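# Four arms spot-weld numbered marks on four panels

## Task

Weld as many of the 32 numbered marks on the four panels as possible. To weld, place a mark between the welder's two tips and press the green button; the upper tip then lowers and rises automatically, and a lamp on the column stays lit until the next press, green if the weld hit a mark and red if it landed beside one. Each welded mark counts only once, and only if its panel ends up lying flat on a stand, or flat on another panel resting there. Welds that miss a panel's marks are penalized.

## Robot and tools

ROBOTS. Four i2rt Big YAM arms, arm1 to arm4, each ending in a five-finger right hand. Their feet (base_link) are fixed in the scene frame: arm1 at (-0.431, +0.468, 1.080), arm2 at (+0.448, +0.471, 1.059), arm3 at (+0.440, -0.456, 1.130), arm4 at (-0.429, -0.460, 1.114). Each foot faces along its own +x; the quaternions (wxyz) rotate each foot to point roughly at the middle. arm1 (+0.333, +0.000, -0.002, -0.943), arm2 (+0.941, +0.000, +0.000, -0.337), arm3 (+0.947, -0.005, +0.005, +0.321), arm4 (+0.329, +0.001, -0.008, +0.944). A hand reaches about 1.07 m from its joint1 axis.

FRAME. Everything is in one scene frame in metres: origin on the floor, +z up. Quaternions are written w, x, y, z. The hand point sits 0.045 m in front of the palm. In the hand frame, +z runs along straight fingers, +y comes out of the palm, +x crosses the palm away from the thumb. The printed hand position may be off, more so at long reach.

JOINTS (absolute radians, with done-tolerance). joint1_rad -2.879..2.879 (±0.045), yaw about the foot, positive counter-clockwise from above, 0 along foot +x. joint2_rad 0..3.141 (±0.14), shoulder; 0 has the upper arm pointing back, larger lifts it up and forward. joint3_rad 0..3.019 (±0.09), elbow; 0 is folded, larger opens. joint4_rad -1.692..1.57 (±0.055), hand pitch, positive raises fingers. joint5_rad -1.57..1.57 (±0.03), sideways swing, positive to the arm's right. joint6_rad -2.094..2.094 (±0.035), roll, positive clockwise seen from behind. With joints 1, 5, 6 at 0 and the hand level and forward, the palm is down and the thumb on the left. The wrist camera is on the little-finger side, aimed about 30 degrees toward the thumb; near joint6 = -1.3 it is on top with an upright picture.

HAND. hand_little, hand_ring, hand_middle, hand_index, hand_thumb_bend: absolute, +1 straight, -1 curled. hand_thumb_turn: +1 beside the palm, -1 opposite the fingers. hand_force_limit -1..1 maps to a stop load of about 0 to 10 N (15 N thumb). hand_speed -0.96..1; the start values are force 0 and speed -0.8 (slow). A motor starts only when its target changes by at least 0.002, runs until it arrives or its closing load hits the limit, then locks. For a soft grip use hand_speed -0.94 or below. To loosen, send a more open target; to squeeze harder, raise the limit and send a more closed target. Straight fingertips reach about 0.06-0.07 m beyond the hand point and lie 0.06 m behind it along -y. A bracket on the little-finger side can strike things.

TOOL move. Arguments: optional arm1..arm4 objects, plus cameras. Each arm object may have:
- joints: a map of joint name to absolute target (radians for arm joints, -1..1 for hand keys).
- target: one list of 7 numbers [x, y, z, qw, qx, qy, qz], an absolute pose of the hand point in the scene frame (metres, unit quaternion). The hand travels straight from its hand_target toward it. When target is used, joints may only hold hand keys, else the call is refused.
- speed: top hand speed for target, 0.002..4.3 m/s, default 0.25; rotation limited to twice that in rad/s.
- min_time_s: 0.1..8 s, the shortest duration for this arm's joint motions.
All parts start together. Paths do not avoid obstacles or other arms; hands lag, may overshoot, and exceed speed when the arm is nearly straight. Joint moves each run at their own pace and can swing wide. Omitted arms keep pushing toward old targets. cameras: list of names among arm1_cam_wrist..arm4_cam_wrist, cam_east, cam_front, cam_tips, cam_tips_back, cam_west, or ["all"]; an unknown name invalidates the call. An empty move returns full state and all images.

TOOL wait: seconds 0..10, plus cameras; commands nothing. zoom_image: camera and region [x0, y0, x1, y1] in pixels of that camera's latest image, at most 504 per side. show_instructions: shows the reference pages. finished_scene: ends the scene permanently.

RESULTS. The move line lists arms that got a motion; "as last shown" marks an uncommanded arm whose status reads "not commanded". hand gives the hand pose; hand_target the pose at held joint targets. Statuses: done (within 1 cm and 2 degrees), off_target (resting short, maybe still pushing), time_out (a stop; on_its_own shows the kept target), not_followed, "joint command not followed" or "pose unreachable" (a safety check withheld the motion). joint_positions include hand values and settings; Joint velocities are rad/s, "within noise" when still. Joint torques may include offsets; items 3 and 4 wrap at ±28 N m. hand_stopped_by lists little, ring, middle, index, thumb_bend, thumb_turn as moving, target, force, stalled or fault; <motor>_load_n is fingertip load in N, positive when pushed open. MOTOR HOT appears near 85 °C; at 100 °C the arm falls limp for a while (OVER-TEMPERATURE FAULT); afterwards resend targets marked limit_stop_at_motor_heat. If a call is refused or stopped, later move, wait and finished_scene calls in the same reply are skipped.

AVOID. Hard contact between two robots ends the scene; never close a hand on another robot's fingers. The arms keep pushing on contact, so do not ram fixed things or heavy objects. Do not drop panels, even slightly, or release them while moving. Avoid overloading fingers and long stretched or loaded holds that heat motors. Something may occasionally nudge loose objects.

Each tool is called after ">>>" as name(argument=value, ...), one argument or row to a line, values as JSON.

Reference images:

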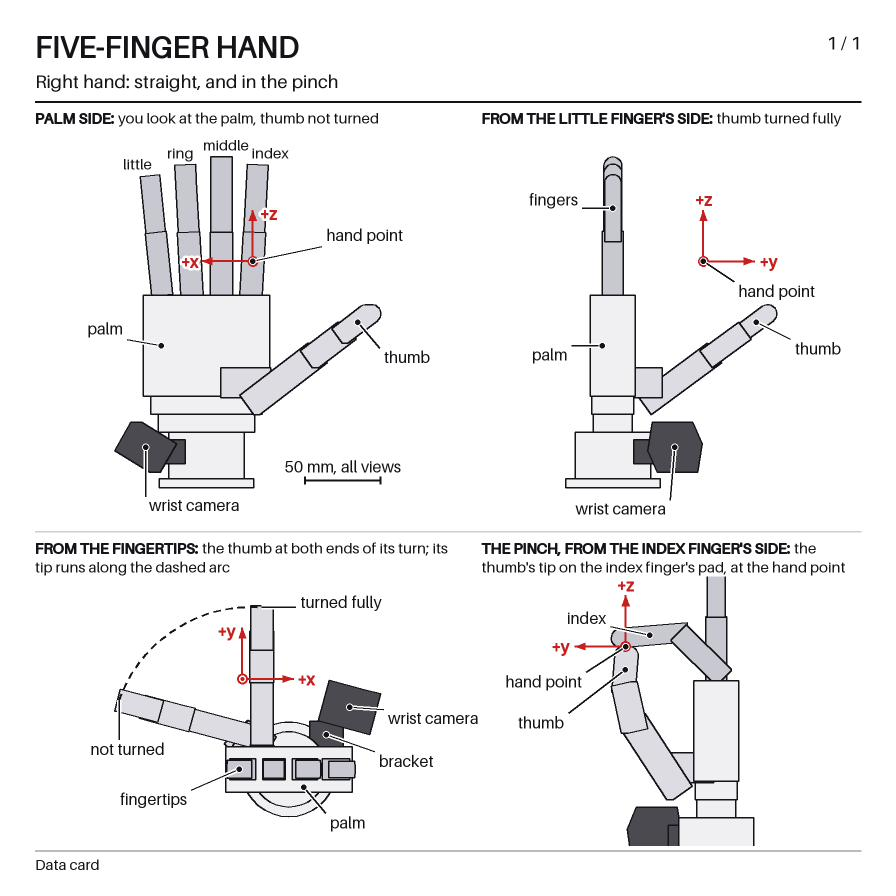

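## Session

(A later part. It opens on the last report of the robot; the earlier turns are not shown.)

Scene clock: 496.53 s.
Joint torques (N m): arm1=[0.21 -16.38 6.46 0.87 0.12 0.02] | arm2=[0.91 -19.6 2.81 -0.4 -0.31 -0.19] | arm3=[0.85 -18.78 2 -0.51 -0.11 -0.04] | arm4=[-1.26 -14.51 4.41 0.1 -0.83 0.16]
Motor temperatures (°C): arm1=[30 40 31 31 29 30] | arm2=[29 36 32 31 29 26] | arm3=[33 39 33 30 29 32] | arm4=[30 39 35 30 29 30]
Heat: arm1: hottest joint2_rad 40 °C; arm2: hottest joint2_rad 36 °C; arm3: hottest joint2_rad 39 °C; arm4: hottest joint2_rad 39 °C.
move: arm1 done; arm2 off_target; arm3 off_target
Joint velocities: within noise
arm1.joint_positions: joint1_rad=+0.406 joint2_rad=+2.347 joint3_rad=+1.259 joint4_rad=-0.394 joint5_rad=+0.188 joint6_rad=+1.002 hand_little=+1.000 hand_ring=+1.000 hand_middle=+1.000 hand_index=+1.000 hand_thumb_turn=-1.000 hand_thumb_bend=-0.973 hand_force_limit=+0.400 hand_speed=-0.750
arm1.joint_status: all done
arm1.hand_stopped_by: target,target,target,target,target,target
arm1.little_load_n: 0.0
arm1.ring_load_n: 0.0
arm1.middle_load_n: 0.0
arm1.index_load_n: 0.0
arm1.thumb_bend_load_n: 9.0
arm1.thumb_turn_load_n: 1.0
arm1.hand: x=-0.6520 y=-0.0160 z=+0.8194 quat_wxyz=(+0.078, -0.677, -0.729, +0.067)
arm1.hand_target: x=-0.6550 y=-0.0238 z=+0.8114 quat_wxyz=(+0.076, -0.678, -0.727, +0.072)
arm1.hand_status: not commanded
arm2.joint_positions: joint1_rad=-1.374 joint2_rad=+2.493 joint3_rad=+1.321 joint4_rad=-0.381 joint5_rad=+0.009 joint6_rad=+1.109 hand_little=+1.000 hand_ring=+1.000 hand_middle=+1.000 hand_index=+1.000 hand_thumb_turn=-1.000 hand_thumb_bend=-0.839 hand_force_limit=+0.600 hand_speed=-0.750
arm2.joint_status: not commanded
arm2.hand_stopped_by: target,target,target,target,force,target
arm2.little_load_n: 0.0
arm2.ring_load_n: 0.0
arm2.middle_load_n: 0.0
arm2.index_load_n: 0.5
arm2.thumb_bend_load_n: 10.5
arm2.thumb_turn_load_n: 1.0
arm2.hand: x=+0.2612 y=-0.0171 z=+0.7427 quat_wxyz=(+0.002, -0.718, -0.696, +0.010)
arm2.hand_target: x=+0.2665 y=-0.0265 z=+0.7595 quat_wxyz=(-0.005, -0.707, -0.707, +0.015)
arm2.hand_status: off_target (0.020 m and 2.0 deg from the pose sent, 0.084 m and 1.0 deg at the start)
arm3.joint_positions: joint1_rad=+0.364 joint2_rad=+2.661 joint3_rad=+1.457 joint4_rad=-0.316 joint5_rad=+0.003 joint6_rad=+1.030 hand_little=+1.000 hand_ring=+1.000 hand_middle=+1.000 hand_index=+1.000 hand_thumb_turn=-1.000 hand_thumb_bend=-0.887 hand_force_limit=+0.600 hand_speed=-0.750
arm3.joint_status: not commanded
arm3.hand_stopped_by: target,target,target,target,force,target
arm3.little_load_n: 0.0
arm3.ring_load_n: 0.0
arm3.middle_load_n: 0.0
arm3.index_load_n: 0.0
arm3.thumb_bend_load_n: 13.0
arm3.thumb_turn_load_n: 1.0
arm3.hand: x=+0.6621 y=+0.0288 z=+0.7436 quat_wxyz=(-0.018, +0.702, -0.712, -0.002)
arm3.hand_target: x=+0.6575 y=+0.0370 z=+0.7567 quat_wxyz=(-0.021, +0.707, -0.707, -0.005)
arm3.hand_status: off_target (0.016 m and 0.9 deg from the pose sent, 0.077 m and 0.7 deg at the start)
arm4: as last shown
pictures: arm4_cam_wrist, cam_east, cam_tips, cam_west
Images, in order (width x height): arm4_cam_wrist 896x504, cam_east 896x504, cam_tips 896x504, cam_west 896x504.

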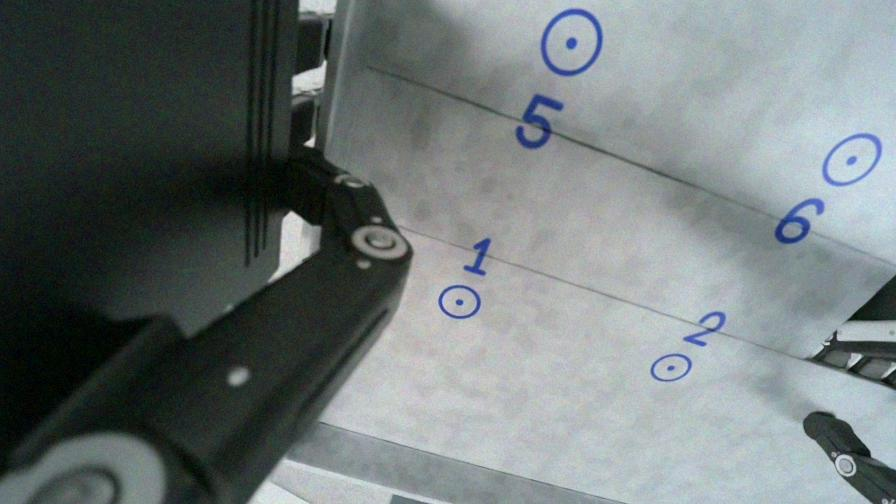

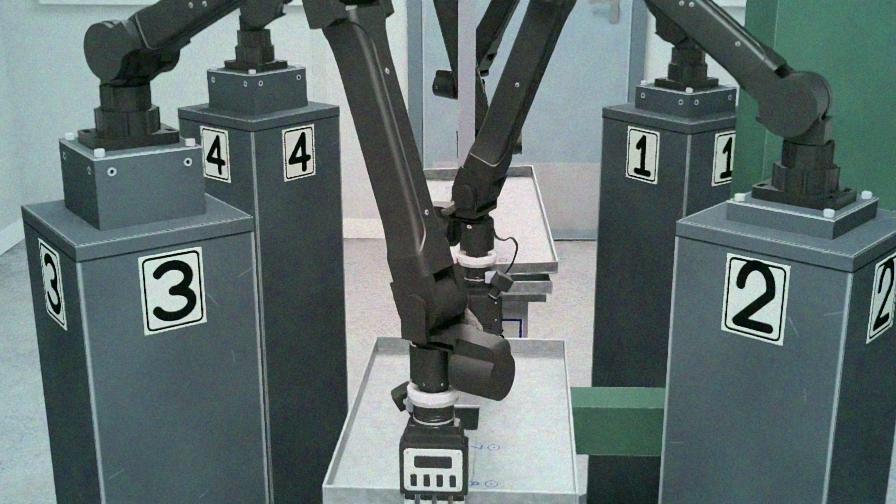

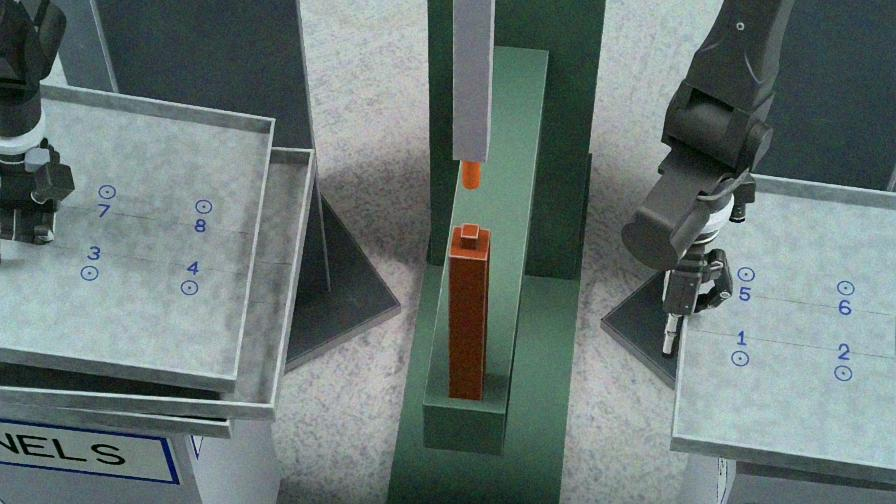

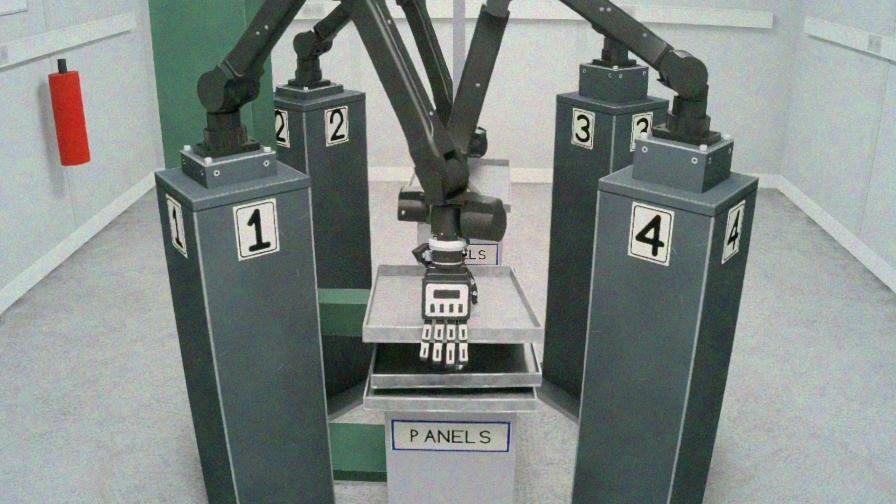

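>>> move(
  arm1={"joints": {"hand_thumb_bend": -0.4, "hand_force_limit": 0.4, "hand_speed": -0.2}},
  arm3={"target": [0.565, 0.1514, 0.886, -0.0205, 0.7071, -0.7071, -0.0053], "speed": 0.17},
  arm2={"target": [0.175, 0.0884, 0.889, 0.005, 0.7071, 0.7071, -0.0149], "speed": 0.17},
  cameras=["cam_tips","arm4_cam_wrist","cam_tips_back"],
)

Scene clock: 499.20 s.
Joint torques (N m): arm1=[0.26 -16.32 6.48 0.85 0.12 0.02] | arm2=[-0.03 -16.91 3.82 -0.64 -0.44 -0.23] | arm3=[-0.26 -19.25 6.04 -0.62 -0.12 0.08] | arm4=[-1.26 -14.39 4.4 0.1 -0.84 0.16]
Motor temperatures (°C): arm1=[30 40 31 31 29 30] | arm2=[29 36 32 31 29 26] | arm3=[33 39 33 30 29 32] | arm4=[30 39 34 30 29 30]
Heat: arm1: hottest joint2_rad 40 °C; arm2: hottest joint2_rad 36 °C; arm3: hottest joint2_rad 39 °C; arm4: hottest joint2_rad 39 °C.
move: arm1 done; arm2 off_target; arm3 off_target
Joint velocities: within noise
arm1.joint_positions: joint1_rad=+0.406 joint2_rad=+2.347 joint3_rad=+1.259 joint4_rad=-0.394 joint5_rad=+0.188 joint6_rad=+1.002 hand_little=+1.000 hand_ring=+1.000 hand_middle=+1.000 hand_index=+1.000 hand_thumb_turn=-1.000 hand_thumb_bend=-0.400 hand_force_limit=+0.400 hand_speed=-0.200
arm1.joint_status: all done
arm1.hand_stopped_by: target,target,target,target,target,target
arm1.little_load_n: 0.0
arm1.ring_load_n: 0.0
arm1.middle_load_n: 0.0
arm1.index_load_n: 0.0
arm1.thumb_bend_load_n: 0.0
arm1.thumb_turn_load_n: 0.0
arm1.hand: x=-0.6520 y=-0.0160 z=+0.8194 quat_wxyz=(+0.078, -0.677, -0.729, +0.067)
arm1.hand_target: x=-0.6550 y=-0.0238 z=+0.8114 quat_wxyz=(+0.076, -0.678, -0.727, +0.072)
arm1.hand_status: not commanded
arm2.joint_positions: joint1_rad=-1.648 joint2_rad=+2.133 joint3_rad=+1.101 joint4_rad=-0.508 joint5_rad=+0.003 joint6_rad=+0.832 hand_little=+1.000 hand_ring=+1.000 hand_middle=+1.000 hand_index=+1.000 hand_thumb_turn=-1.000 hand_thumb_bend=-0.839 hand_force_limit=+0.600 hand_speed=-0.750
arm2.joint_status: not commanded
arm2.hand_stopped_by: target,target,target,target,force,target
arm2.little_load_n: -0.5
arm2.ring_load_n: 0.0
arm2.middle_load_n: 0.5
arm2.index_load_n: 0.5
arm2.thumb_bend_load_n: 12.0
arm2.thumb_turn_load_n: 1.5
arm2.hand: x=+0.1704 y=+0.0892 z=+0.8766 quat_wxyz=(+0.001, -0.716, -0.698, +0.015)
arm2.hand_target: x=+0.1750 y=+0.0884 z=+0.8885 quat_wxyz=(-0.005, -0.707, -0.707, +0.015)
arm2.hand_status: off_target (0.013 m and 1.7 deg from the pose sent, 0.200 m and 2.0 deg at the start)
arm3.joint_positions: joint1_rad=+0.601 joint2_rad=+2.449 joint3_rad=+1.516 joint4_rad=-0.616 joint5_rad=+0.016 joint6_rad=+1.256 hand_little=+1.000 hand_ring=+1.000 hand_middle=+1.000 hand_index=+1.000 hand_thumb_turn=-1.000 hand_thumb_bend=-0.886 hand_force_limit=+0.600 hand_speed=-0.750
arm3.joint_status: not commanded
arm3.hand_stopped_by: target,target,target,target,force,target
arm3.little_load_n: 0.0
arm3.ring_load_n: 0.0
arm3.middle_load_n: 0.0
arm3.index_load_n: 0.0
arm3.thumb_bend_load_n: 13.5
arm3.thumb_turn_load_n: 1.0
arm3.hand: x=+0.5648 y=+0.1312 z=+0.8669 quat_wxyz=(-0.007, +0.707, -0.708, +0.004)
arm3.hand_target: x=+0.5648 y=+0.1510 z=+0.8862 quat_wxyz=(-0.021, +0.707, -0.707, -0.006)
arm3.hand_status: off_target (0.028 m and 1.9 deg from the pose sent, 0.212 m and 0.9 deg at the start)
arm4: as last shown
arm4.ring_load_n: 0.5
arm4.thumb_bend_load_n: 1.5
pictures: arm4_cam_wrist, cam_tips, cam_tips_back
Images, in order (width x height): arm4_cam_wrist 896x504, cam_tips 896x504, cam_tips_back 896x504.

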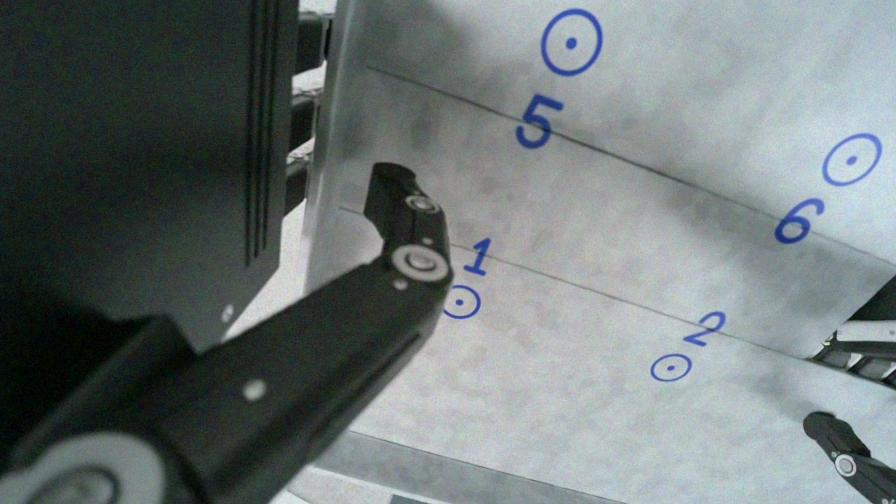

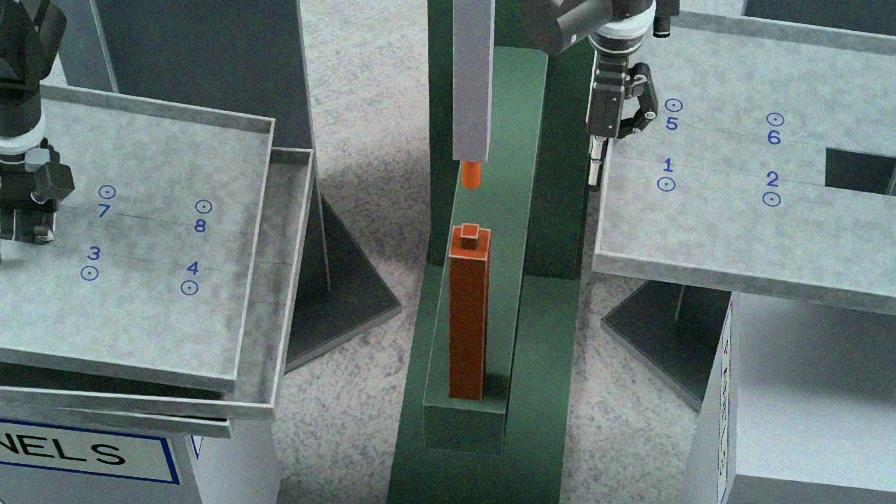

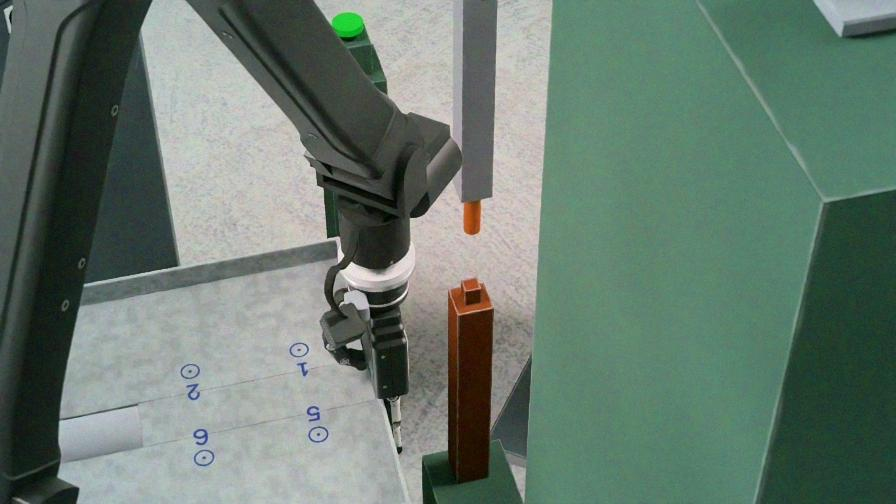

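>>> move(
  arm1={"target": [-0.655, -0.024, 0.799, -0.0764, 0.6782, 0.7274, -0.0713], "speed": 0.1},
  arm3={"target": [0.333, 0.1554, 0.894, -0.0205, 0.7071, -0.7071, -0.0053], "speed": 0.17},
  arm2={"target": [-0.06, 0.0884, 0.892, 0.005, 0.7071, 0.7071, -0.0149], "speed": 0.17},
  cameras=["cam_tips","arm4_cam_wrist","cam_tips_back","cam_west"],
)

Scene clock: 501.47 s.
Joint torques (N m): arm1=[0.38 -16.21 6.39 0.9 0.12 0.02] | arm2=[0.26 -20.42 8.8 -0.83 -0.37 -0.15] | arm3=[0.62 -19.66 4.67 -0.4 -0.12 0.07] | arm4=[-1.32 -14.39 4.4 0.12 -0.83 0.16]
Motor temperatures (°C): arm1=[30 40 31 31 29 30] | arm2=[29 36 32 31 29 26] | arm3=[33 39 33 30 29 32] | arm4=[30 39 34 30 29 30]
Heat: arm1: hottest joint2_rad 40 °C; arm2: hottest joint2_rad 36 °C; arm3: hottest joint2_rad 39 °C; arm4: hottest joint2_rad 39 °C.
move: arm1 off_target; arm2 off_target; arm3 off_target
Joint velocities: within noise
arm1.joint_positions: joint1_rad=+0.406 joint2_rad=+2.371 joint3_rad=+1.269 joint4_rad=-0.377 joint5_rad=+0.188 joint6_rad=+1.002 hand_little=+1.000 hand_ring=+1.000 hand_middle=+1.000 hand_index=+1.000 hand_thumb_turn=-1.000 hand_thumb_bend=-0.400 hand_force_limit=+0.400 hand_speed=-0.200
arm1.joint_status: not commanded
arm1.hand_stopped_by: target,target,target,target,target,target
arm1.little_load_n: 0.0
arm1.ring_load_n: 0.0
arm1.middle_load_n: 0.0
arm1.index_load_n: 0.0
arm1.thumb_bend_load_n: 0.0
arm1.thumb_turn_load_n: 0.0
arm1.hand: x=-0.6526 y=-0.0172 z=+0.8090 quat_wxyz=(+0.077, -0.677, -0.729, +0.068)
arm1.hand_target: x=-0.6550 y=-0.0237 z=+0.7993 quat_wxyz=(+0.076, -0.678, -0.727, +0.071)
arm1.hand_status: off_target (0.012 m and 0.5 deg from the pose sent, 0.022 m and 0.6 deg at the start)
arm2.joint_positions: joint1_rad=-1.907 joint2_rad=+2.427 joint3_rad=+1.761 joint4_rad=-0.887 joint5_rad=-0.006 joint6_rad=+0.561 hand_little=+1.000 hand_ring=+1.000 hand_middle=+1.000 hand_index=+1.000 hand_thumb_turn=-1.000 hand_thumb_bend=-0.838 hand_force_limit=+0.600 hand_speed=-0.750
arm2.joint_status: not commanded
arm2.hand_stopped_by: target,target,target,target,force,target
arm2.little_load_n: 0.0
arm2.ring_load_n: 0.0
arm2.middle_load_n: 0.0
arm2.index_load_n: 0.5
arm2.thumb_bend_load_n: 12.5
arm2.thumb_turn_load_n: 1.5
arm2.hand: x=-0.0537 y=+0.0971 z=+0.8810 quat_wxyz=(-0.001, -0.712, -0.702, +0.009)
arm2.hand_target: x=-0.0598 y=+0.0886 z=+0.8921 quat_wxyz=(-0.005, -0.707, -0.707, +0.015)
arm2.hand_status: off_target (0.015 m and 1.2 deg from the pose sent, 0.231 m and 1.7 deg at the start)
arm3.joint_positions: joint1_rad=+0.999 joint2_rad=+2.414 joint3_rad=+1.445 joint4_rad=-0.599 joint5_rad=+0.036 joint6_rad=+1.642 hand_little=+1.000 hand_ring=+1.000 hand_middle=+1.000 hand_index=+1.000 hand_thumb_turn=-1.000 hand_thumb_bend=-0.886 hand_force_limit=+0.600 hand_speed=-0.750
arm3.joint_status: not commanded
arm3.hand_stopped_by: target,target,target,target,force,target
arm3.little_load_n: 0.0
arm3.ring_load_n: 0.0
arm3.middle_load_n: 0.0
arm3.index_load_n: 0.0
arm3.thumb_bend_load_n: 14.0
arm3.thumb_turn_load_n: 1.0
arm3.hand: x=+0.3388 y=+0.1359 z=+0.8704 quat_wxyz=(-0.008, +0.711, -0.703, +0.013)
arm3.hand_target: x=+0.3329 y=+0.1549 z=+0.8939 quat_wxyz=(-0.020, +0.707, -0.707, -0.005)
arm3.hand_status: off_target (0.031 m and 2.6 deg from the pose sent, 0.235 m and 1.9 deg at the start)
arm4: as last shown
arm4.ring_load_n: 1.0
arm4.index_load_n: 19.0
arm4.thumb_bend_load_n: 2.0
pictures: arm4_cam_wrist, cam_tips, cam_tips_back, cam_west
Images, in order (width x height): arm4_cam_wrist 896x504, cam_tips 896x504, cam_tips_back 896x504, cam_west 896x504.

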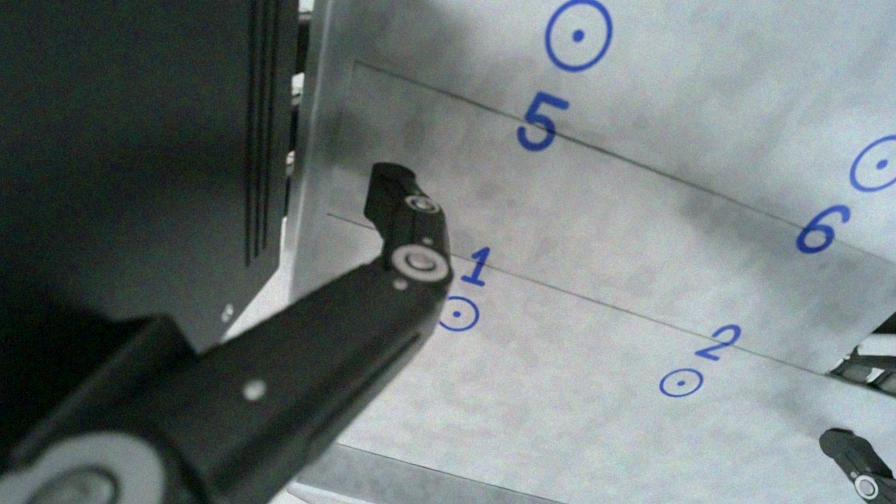

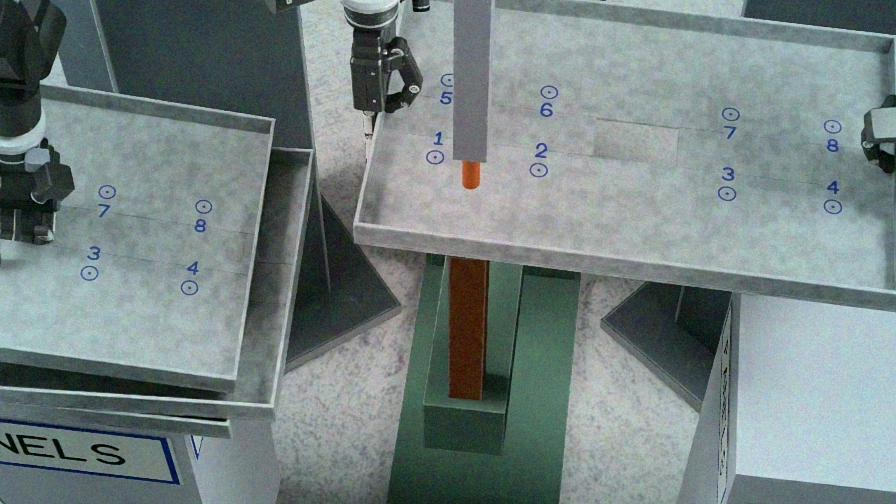

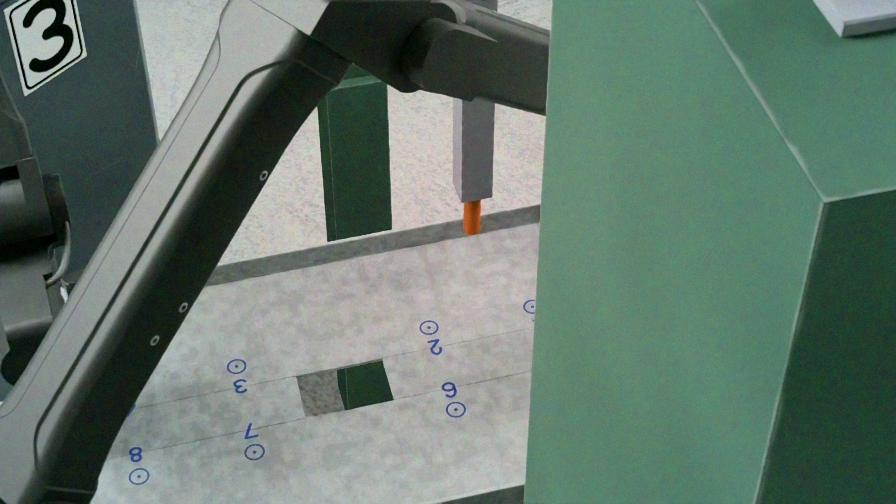

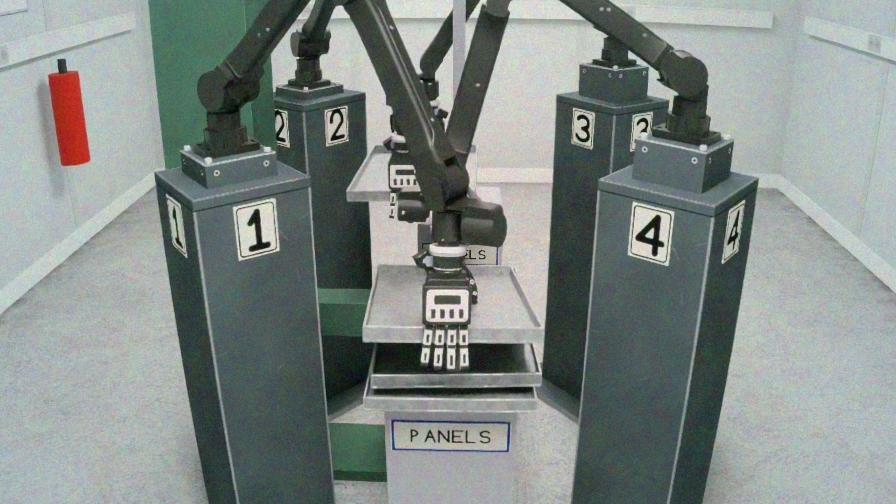

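>>> move(
  arm1={"joints": {"hand_thumb_bend": -0.98, "hand_force_limit": 0.4, "hand_speed": -0.75}},
  arm3={"target": [0.305, 0.002, 0.874, -0.0205, 0.682, -0.7314, -0.0053], "speed": 0.14},
  arm2={"target": [-0.088, -0.018, 0.918, 0.005, 0.7314, 0.682, -0.0149], "speed": 0.14},
  cameras=["cam_tips","arm4_cam_wrist","cam_tips_back","cam_west","cam_front"],
)

Scene clock: 503.73 s.
Joint torques (N m): arm1=[0.15 -16.38 6.31 0.88 0.27 0.01] | arm2=[0.73 -23.53 10.85 -0.83 -0.29 -0.23] | arm3=[0.73 -15.38 1.68 0.35 0.07 -0.09] | arm4=[-1.32 -14.45 4.42 0.08 -0.81 0.15]
Motor temperatures (°C): arm1=[30 40 31 31 29 30] | arm2=[29 36 33 31 29 26] | arm3=[33 39 33 30 29 32] | arm4=[30 39 34 30 29 30]
Heat: arm1: hottest joint2_rad 40 °C; arm2: hottest joint2_rad 36 °C; arm3: hottest joint2_rad 39 °C; arm4: hottest joint2_rad 39 °C.
move: arm1 off_target; arm2 off_target; arm3 off_target
Joint velocities: within noise
arm1.joint_positions: joint1_rad=+0.407 joint2_rad=+2.376 joint3_rad=+1.269 joint4_rad=-0.377 joint5_rad=+0.184 joint6_rad=+1.004 hand_little=+1.000 hand_ring=+1.000 hand_middle=+1.000 hand_index=+1.000 hand_thumb_turn=-1.000 hand_thumb_bend=-0.878 hand_force_limit=+0.400 hand_speed=-0.750
arm1.joint_status: hand_thumb_bend off_target (ended at -0.878, target -0.980); the others done
arm1.hand_stopped_by: target,target,target,target,force,target
arm1.little_load_n: 0.5
arm1.ring_load_n: 0.0
arm1.middle_load_n: 0.0
arm1.index_load_n: 0.0
arm1.thumb_bend_load_n: 10.5
arm1.thumb_turn_load_n: 2.0
arm1.hand: x=-0.6507 y=-0.0161 z=+0.8068 quat_wxyz=(+0.076, -0.677, -0.729, +0.066)
arm1.hand_target: x=-0.6548 y=-0.0237 z=+0.7992 quat_wxyz=(+0.076, -0.678, -0.727, +0.071)
arm1.hand_status: not commanded
arm2.joint_positions: joint1_rad=-1.816 joint2_rad=+2.611 joint3_rad=+2.189 joint4_rad=-1.147 joint5_rad=-0.005 joint6_rad=+0.742 hand_little=+1.000 hand_ring=+1.000 hand_middle=+1.000 hand_index=+1.000 hand_thumb_turn=-1.000 hand_thumb_bend=-0.837 hand_force_limit=+0.600 hand_speed=-0.750
arm2.joint_status: not commanded
arm2.hand_stopped_by: target,target,target,target,force,target
arm2.little_load_n: 0.0
arm2.ring_load_n: 0.0
arm2.middle_load_n: 0.5
arm2.index_load_n: 1.0
arm2.thumb_bend_load_n: 22.5
arm2.thumb_turn_load_n: 3.0
arm2.hand: x=-0.0830 y=-0.0020 z=+0.8974 quat_wxyz=(-0.003, -0.743, -0.669, +0.001)
arm2.hand_target: x=-0.0873 y=-0.0176 z=+0.9181 quat_wxyz=(-0.005, -0.731, -0.682, +0.016)
arm2.hand_status: off_target (0.027 m and 2.6 deg from the pose sent, 0.126 m and 3.3 deg at the start)
arm3.joint_positions: joint1_rad=+1.096 joint2_rad=+2.277 joint3_rad=+0.972 joint4_rad=-0.258 joint5_rad=+0.038 joint6_rad=+1.836 hand_little=+1.000 hand_ring=+1.000 hand_middle=+1.000 hand_index=+1.000 hand_thumb_turn=-1.000 hand_thumb_bend=-0.886 hand_force_limit=+0.600 hand_speed=-0.750
arm3.joint_status: not commanded
arm3.hand_stopped_by: target,target,target,target,force,target
arm3.little_load_n: 0.0
arm3.ring_load_n: 0.0
arm3.middle_load_n: 0.0
arm3.index_load_n: 0.0
arm3.thumb_bend_load_n: 15.0
arm3.thumb_turn_load_n: 1.5
arm3.hand: x=+0.3132 y=-0.0068 z=+0.8624 quat_wxyz=(-0.012, +0.676, -0.737, +0.008)
arm3.hand_target: x=+0.3049 y=+0.0017 z=+0.8737 quat_wxyz=(-0.020, +0.682, -0.731, -0.005)
arm3.hand_status: off_target (0.017 m and 2.1 deg from the pose sent, 0.138 m and 5.3 deg at the start)
arm4: as last shown
arm4.joint_positions: joint1_rad=-0.921 joint2_rad=+2.579 joint3_rad=+1.275 joint4_rad=-0.213 joint5_rad=-0.199 joint6_rad=-0.100 hand_little=-1.000 hand_ring=-0.173 hand_middle=-0.195 hand_index=-0.211 hand_thumb_turn=-1.000 hand_thumb_bend=+0.125 hand_force_limit=+0.350 hand_speed=-0.800
arm4.little_load_n: -4.0
arm4.ring_load_n: 0.5
arm4.index_load_n: 18.5
arm4.thumb_bend_load_n: 1.5
arm4.hand: x=-0.4816 y=-0.0229 z=+0.7653 quat_wxyz=(-0.041, +0.994, +0.043, -0.096)
arm4.hand_target: x=-0.4808 y=-0.0023 z=+0.7724 quat_wxyz=(-0.059, +0.992, +0.035, -0.102)
pictures: arm4_cam_wrist, cam_front, cam_tips, cam_tips_back, cam_west
Images, in order (width x height): arm4_cam_wrist 896x504, cam_front 896x504, cam_tips 896x504, cam_tips_back 896x504, cam_west 896x504.

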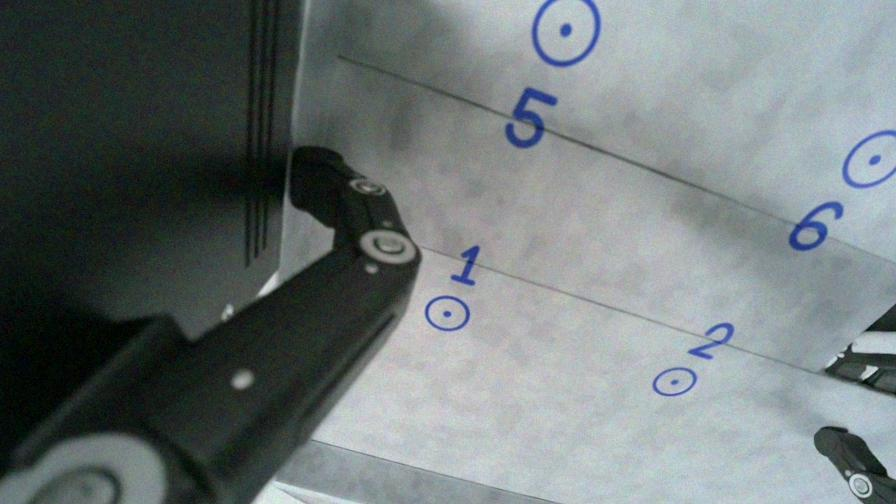

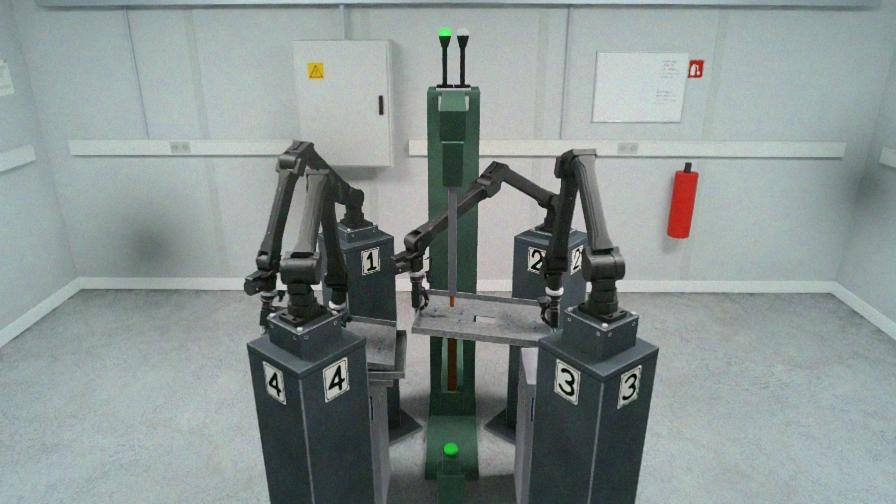

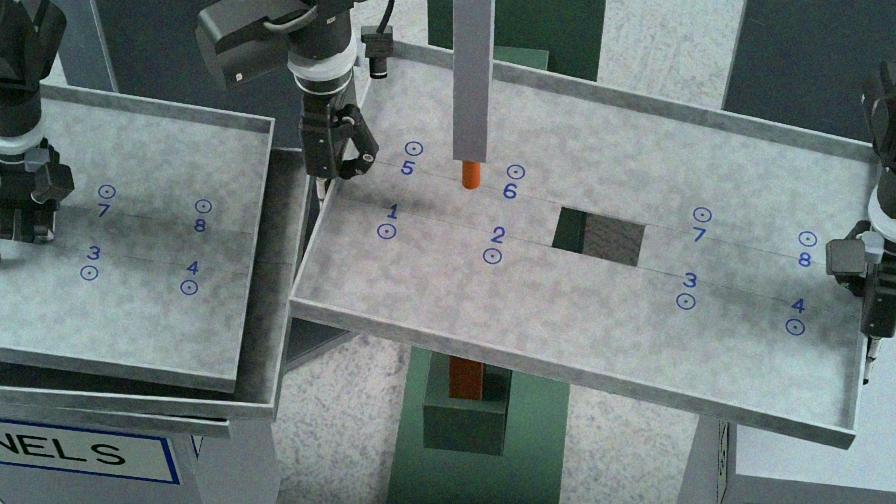

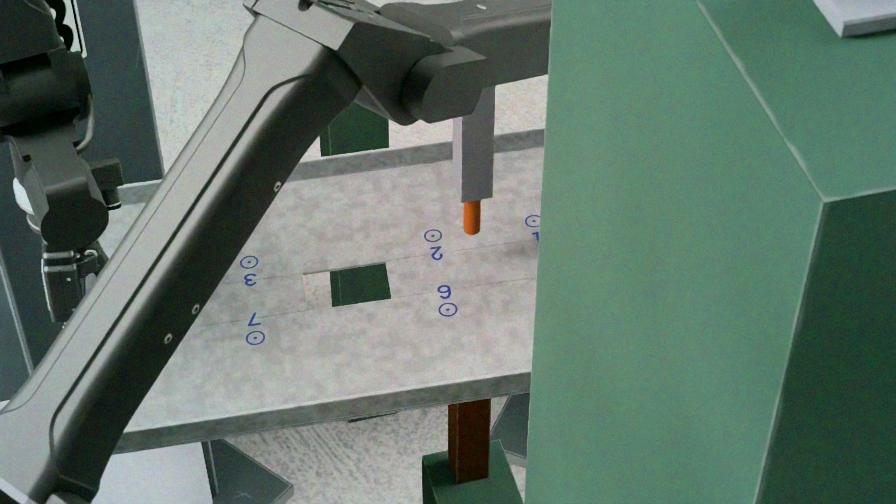

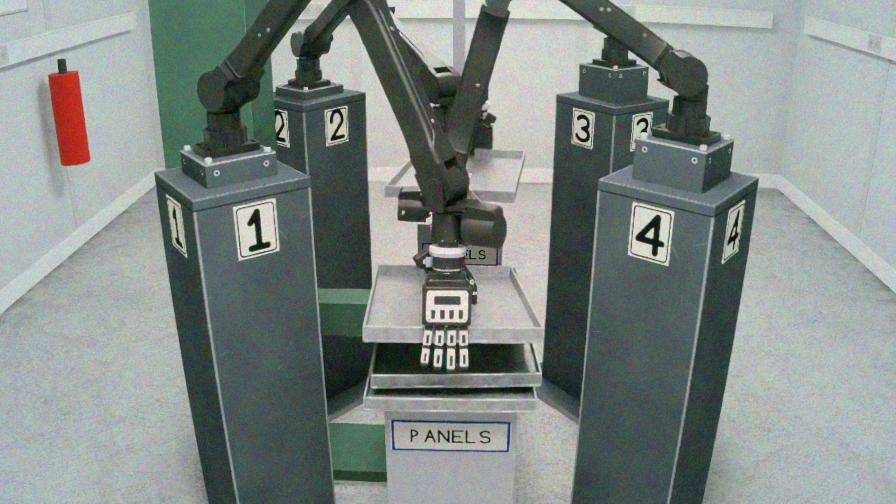

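>>> move(
  arm4={"joints": {"hand_ring": 1, "hand_middle": 1, "hand_index": 1, "hand_thumb_bend": 1, "hand_speed": -0.3}},
  cameras=["arm1_cam_wrist","cam_west"],
)

Scene clock: 505.73 s.
Joint torques (N m): arm1=[0.15 -17.55 6.22 0.77 0.11 -0.07] | arm2=[0.79 -22.83 10.84 -0.85 -0.28 -0.24] | arm3=[0.91 -15.09 1.68 0.25 0.08 -0.1] | arm4=[-1.26 -14.62 4.08 0.08 -0.3 0.15]
Motor temperatures (°C): arm1=[30 40 31 31 29 30] | arm2=[29 37 33 31 29 26] | arm3=[33 39 33 30 29 32] | arm4=[30 39 34 30 29 30]
Heat: arm1: hottest joint2_rad 40 °C; arm2: hottest joint2_rad 37 °C; arm3: hottest joint2_rad 39 °C; arm4: hottest joint2_rad 39 °C.
move: arm4 done
Joint velocities: within noise
arm1, arm2, arm3: as last shown
arm1.joint_positions: joint1_rad=+0.407 joint2_rad=+2.388 joint3_rad=+1.269 joint4_rad=-0.375 joint5_rad=+0.188 joint6_rad=+1.011 hand_little=+1.000 hand_ring=+1.000 hand_middle=+1.000 hand_index=+1.000 hand_thumb_turn=-1.000 hand_thumb_bend=-0.878 hand_force_limit=+0.400 hand_speed=-0.750
arm1.little_load_n: 0.0
arm1.thumb_bend_load_n: 9.5
arm1.thumb_turn_load_n: 1.5
arm1.hand: x=-0.6496 y=-0.0123 z=+0.8006 quat_wxyz=(+0.079, -0.679, -0.727, +0.061)
arm1.hand_target: x=-0.6549 y=-0.0238 z=+0.7994 quat_wxyz=(+0.076, -0.678, -0.727, +0.071)
arm2.middle_load_n: 0.0
arm2.index_load_n: 1.5
arm2.thumb_turn_load_n: 3.5
arm4.joint_positions: joint1_rad=-0.921 joint2_rad=+2.579 joint3_rad=+1.280 joint4_rad=-0.213 joint5_rad=-0.211 joint6_rad=-0.100 hand_little=-1.000 hand_ring=+1.000 hand_middle=+1.000 hand_index=+1.000 hand_thumb_turn=-1.000 hand_thumb_bend=+1.000 hand_force_limit=+0.350 hand_speed=-0.300
arm4.joint_status: all done
arm4.hand_stopped_by: target,target,target,target,target,target
arm4.little_load_n: 0.0
arm4.ring_load_n: 0.0
arm4.middle_load_n: 0.0
arm4.index_load_n: 0.0
arm4.thumb_bend_load_n: -0.5
arm4.thumb_turn_load_n: 0.0
arm4.hand: x=-0.4838 y=-0.0200 z=+0.7663 quat_wxyz=(-0.044, +0.993, +0.043, -0.102)
arm4.hand_target: x=-0.4807 y=-0.0022 z=+0.7725 quat_wxyz=(-0.059, +0.992, +0.035, -0.102)
arm4.hand_status: not commanded
Images, in order (width x height): arm1_cam_wrist 896x504, cam_west 896x504.

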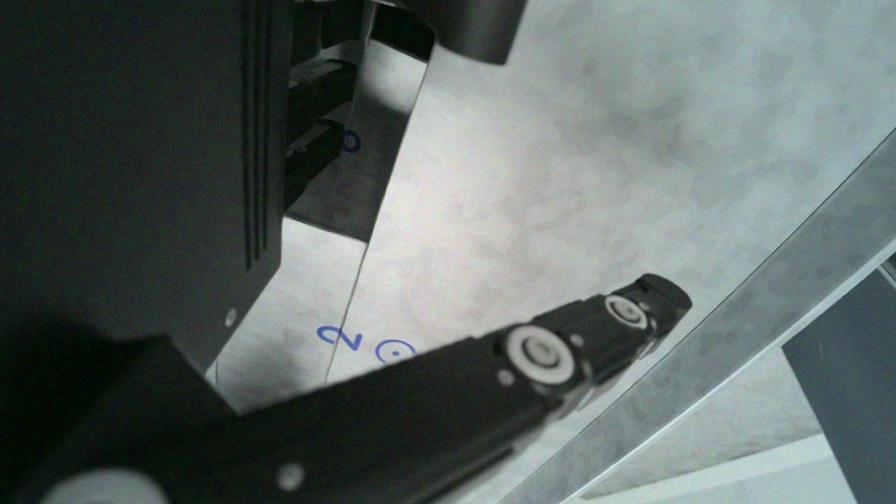

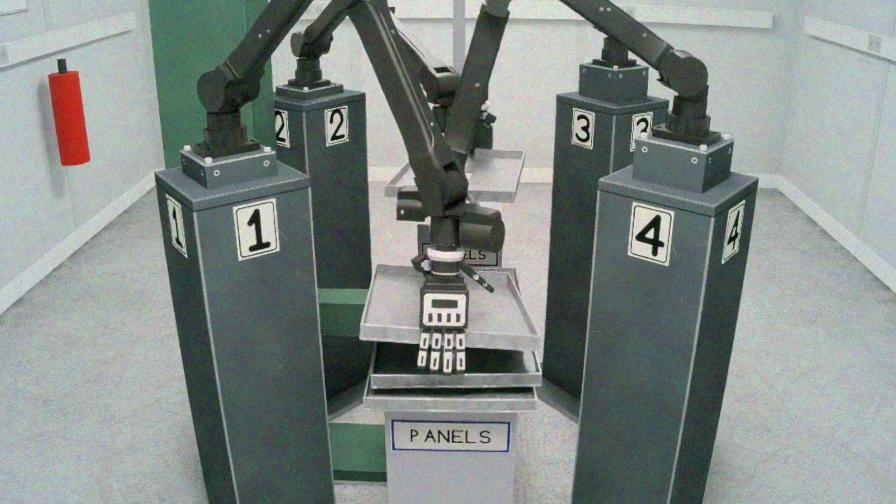

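>>> move(
  arm4={"target": [-0.458, -0.010, 0.885, -0.0587, 0.993, 0.035, -0.102], "speed": 0.3},
)

>>> move(
  arm4={"target": [-0.12, -0.27, 0.985, -0.03, 0.9975, -0.06, 0.02], "speed": 0.4},
  arm1={"target": [-0.668, -0.024, 0.722, 0, 0.682, 0.7314, 0], "speed": 0.1},
  cameras=["cam_west","cam_tips","arm4_cam_wrist","cam_tips_back"],
)

Scene clock: 507.77 s.
Joint torques (N m): arm1=[0.26 -17.49 6.22 0.8 0.11 -0.07] | arm2=[0.73 -23.12 10.86 -0.79 -0.26 -0.24] | arm3=[1.14 -15.09 1.42 0.31 0.04 -0.06] | arm4=[-0.26 -12.75 3.81 -0.13 -0.29 -0.1]
Motor temperatures (°C): arm1=[30 40 31 31 29 30] | arm2=[29 37 34 31 29 26] | arm3=[33 40 33 30 29 32] | arm4=[30 39 34 30 29 30]
Heat: arm1: hottest joint2_rad 40 °C; arm2: hottest joint2_rad 37 °C; arm3: hottest joint2_rad 40 °C; arm4: hottest joint2_rad 39 °C.
move: arm4 done
Joint velocities: within noise
arm1, arm2, arm3: as last shown
arm1.thumb_bend_load_n: 10.0
arm2.middle_load_n: 0.5
arm2.index_load_n: 1.0
arm2.thumb_bend_load_n: 22.0
arm2.thumb_turn_load_n: 3.0
arm4.joint_positions: joint1_rad=-0.970 joint2_rad=+2.282 joint3_rad=+1.162 joint4_rad=-0.360 joint5_rad=-0.216 joint6_rad=-0.123 hand_little=-1.000 hand_ring=+1.000 hand_middle=+1.000 hand_index=+1.000 hand_thumb_turn=-1.000 hand_thumb_bend=+1.000 hand_force_limit=+0.350 hand_speed=-0.300
arm4.joint_status: not commanded
arm4.hand_stopped_by: target,target,target,target,target,target
arm4.little_load_n: 0.0
arm4.ring_load_n: 0.0
arm4.middle_load_n: 0.0
arm4.index_load_n: 0.0
arm4.thumb_bend_load_n: 0.0
arm4.thumb_turn_load_n: 0.0
arm4.hand: x=-0.4610 y=-0.0054 z=+0.8875 quat_wxyz=(-0.064, +0.992, +0.032, -0.101)
arm4.hand_target: x=-0.4581 y=-0.0101 z=+0.8851 quat_wxyz=(-0.059, +0.992, +0.035, -0.102)
arm4.hand_status: done (0.006 m and 0.7 deg from the pose sent, 0.122 m and 2.0 deg at the start)
pictures: none

Scene clock: 509.50 s.
Joint torques (N m): arm1=[-0.73 -18.08 6.32 0.17 0.05 -0.17] | arm2=[0.73 -22.95 10.78 -0.87 -0.28 -0.22] | arm3=[1.08 -15.21 1.55 0.32 0.08 -0.03] | arm4=[-0.38 -11.05 2.84 -0.08 -0.15 0.02]
Motor temperatures (°C): arm1=[30 40 31 31 29 30] | arm2=[29 37 34 31 29 26] | arm3=[33 40 33 30 29 32] | arm4=[30 39 34 30 29 30]
Heat: arm1: hottest joint2_rad 40 °C; arm2: hottest joint2_rad 37 °C; arm3: hottest joint2_rad 40 °C; arm4: hottest joint2_rad 39 °C.
move: arm1 off_target; arm4 not_followed
Joint velocities: within noise
arm1.joint_positions: joint1_rad=+0.331 joint2_rad=+2.615 joint3_rad=+1.490 joint4_rad=-0.446 joint5_rad=+0.001 joint6_rad=+0.944 hand_little=+1.000 hand_ring=+1.000 hand_middle=+1.000 hand_index=+1.000 hand_thumb_turn=-1.000 hand_thumb_bend=-0.878 hand_force_limit=+0.400 hand_speed=-0.750
arm1.joint_status: not commanded
arm1.hand_stopped_by: target,target,target,target,force,target
arm1.little_load_n: 0.0
arm1.ring_load_n: 0.0
arm1.middle_load_n: 0.0
arm1.index_load_n: 0.0
arm1.thumb_bend_load_n: 8.5
arm1.thumb_turn_load_n: 1.0
arm1.hand: x=-0.6601 y=-0.0233 z=+0.7304 quat_wxyz=(-0.001, -0.683, -0.730, +0.000)
arm1.hand_target: x=-0.6679 y=-0.0239 z=+0.7223 quat_wxyz=(+0.000, -0.682, -0.731, +0.000)
arm1.hand_status: off_target (0.012 m and 0.2 deg from the pose sent, 0.082 m and 11.5 deg at the start)
arm2.joint_positions: joint1_rad=-1.816 joint2_rad=+2.611 joint3_rad=+2.189 joint4_rad=-1.147 joint5_rad=-0.005 joint6_rad=+0.742 hand_little=+1.000 hand_ring=+1.000 hand_middle=+1.000 hand_index=+1.000 hand_thumb_turn=-1.000 hand_thumb_bend=-0.837 hand_force_limit=+0.600 hand_speed=-0.750
arm2.joint_status: not commanded
arm2.hand_stopped_by: target,target,target,target,force,target
arm2.little_load_n: 0.0
arm2.ring_load_n: 0.0
arm2.middle_load_n: 0.0
arm2.index_load_n: 1.0
arm2.thumb_bend_load_n: 22.0
arm2.thumb_turn_load_n: 3.5
arm2.hand: x=-0.0830 y=-0.0020 z=+0.8974 quat_wxyz=(-0.003, -0.743, -0.669, +0.001)
arm2.hand_target: x=-0.0873 y=-0.0176 z=+0.9181 quat_wxyz=(-0.005, -0.731, -0.682, +0.016)
arm2.hand_status: not commanded
arm3: as last shown
arm4.joint_positions: joint1_rad=-1.172 joint2_rad=+2.181 joint3_rad=+0.948 joint4_rad=-0.356 joint5_rad=-0.142 joint6_rad=-0.248 hand_little=-1.000 hand_ring=+1.000 hand_middle=+1.000 hand_index=+1.000 hand_thumb_turn=-1.000 hand_thumb_bend=+1.000 hand_force_limit=+0.350 hand_speed=-0.300
arm4.joint_status: not commanded
arm4.hand_stopped_by: target,target,target,target,target,target
arm4.little_load_n: 0.0
arm4.ring_load_n: 0.0
arm4.middle_load_n: 0.0
arm4.index_load_n: 0.0
arm4.thumb_bend_load_n: 0.0
arm4.thumb_turn_load_n: 0.0
arm4.on_its_own: joint1_rad is held at -1.172, not at its first target -0.976; joint3_rad is held at +0.948, not at its first target +1.161; joint5_rad is held at -0.142, not at its first target -0.218; joint6_rad is held at -0.248, not at its first target -0.136
arm4.hand: x=-0.3747 y=-0.1073 z=+0.8991 quat_wxyz=(-0.018, +0.997, -0.012, -0.069)
arm4.hand_target: x=-0.3747 y=-0.1073 z=+0.8991 quat_wxyz=(-0.018, +0.997, -0.012, -0.069)
arm4.hand_status: not_followed (0.314 m and 11.7 deg from the pose sent, 0.442 m and 17.9 deg at the start; pose on its path clipped on 32 of 52 steps)
pictures: arm4_cam_wrist, cam_tips, cam_tips_back, cam_west
pose unreachable (arm4 arm): on one or more control steps of this call this arm could not follow its commanded pose, so it was not sent that pose on those steps. On the call's last step it was still not sent that pose. It may still have moved: this result reports where it is.
cause: moving toward the commanded pose would bring a part of the arm too close to another arm (the arm2 arm, at the place that arm is still heading or pushing toward).
Images, in order (width x height): arm4_cam_wrist 896x504, cam_tips 896x504, cam_tips_back 896x504, cam_west 896x504.

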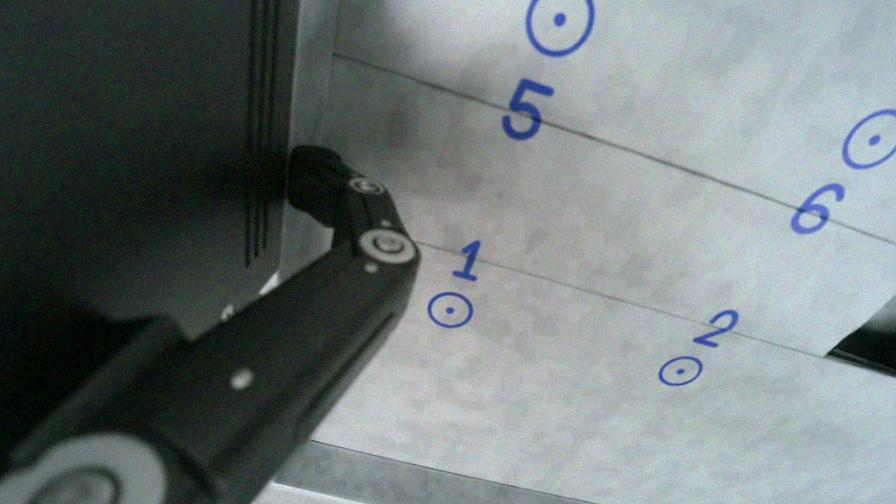

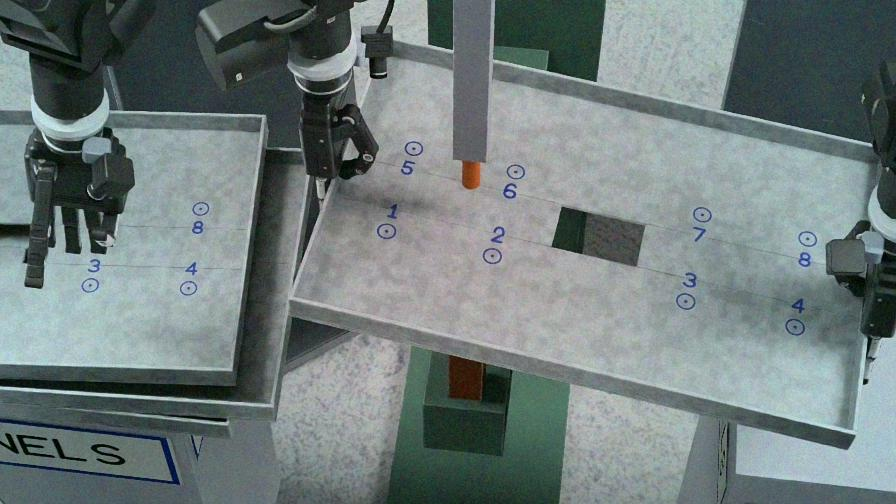

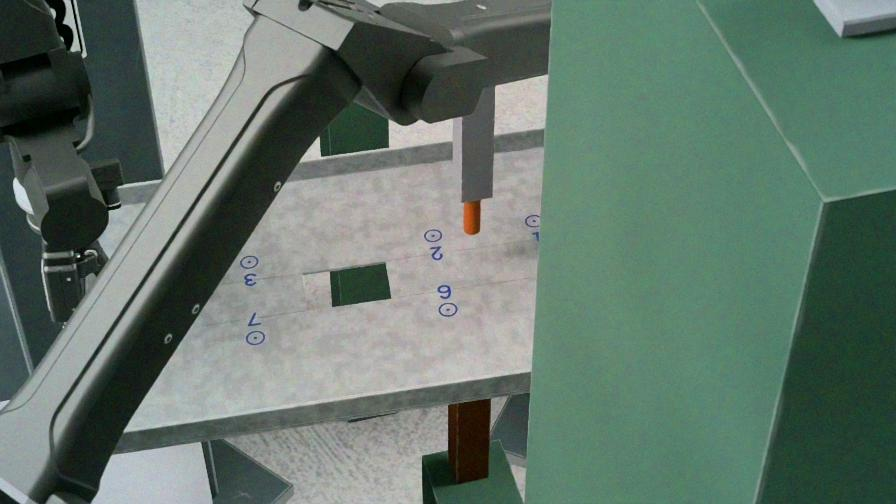

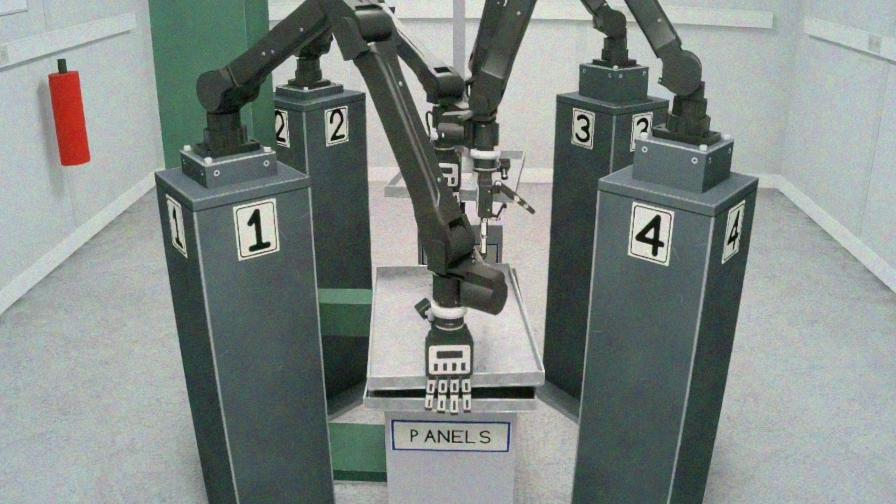

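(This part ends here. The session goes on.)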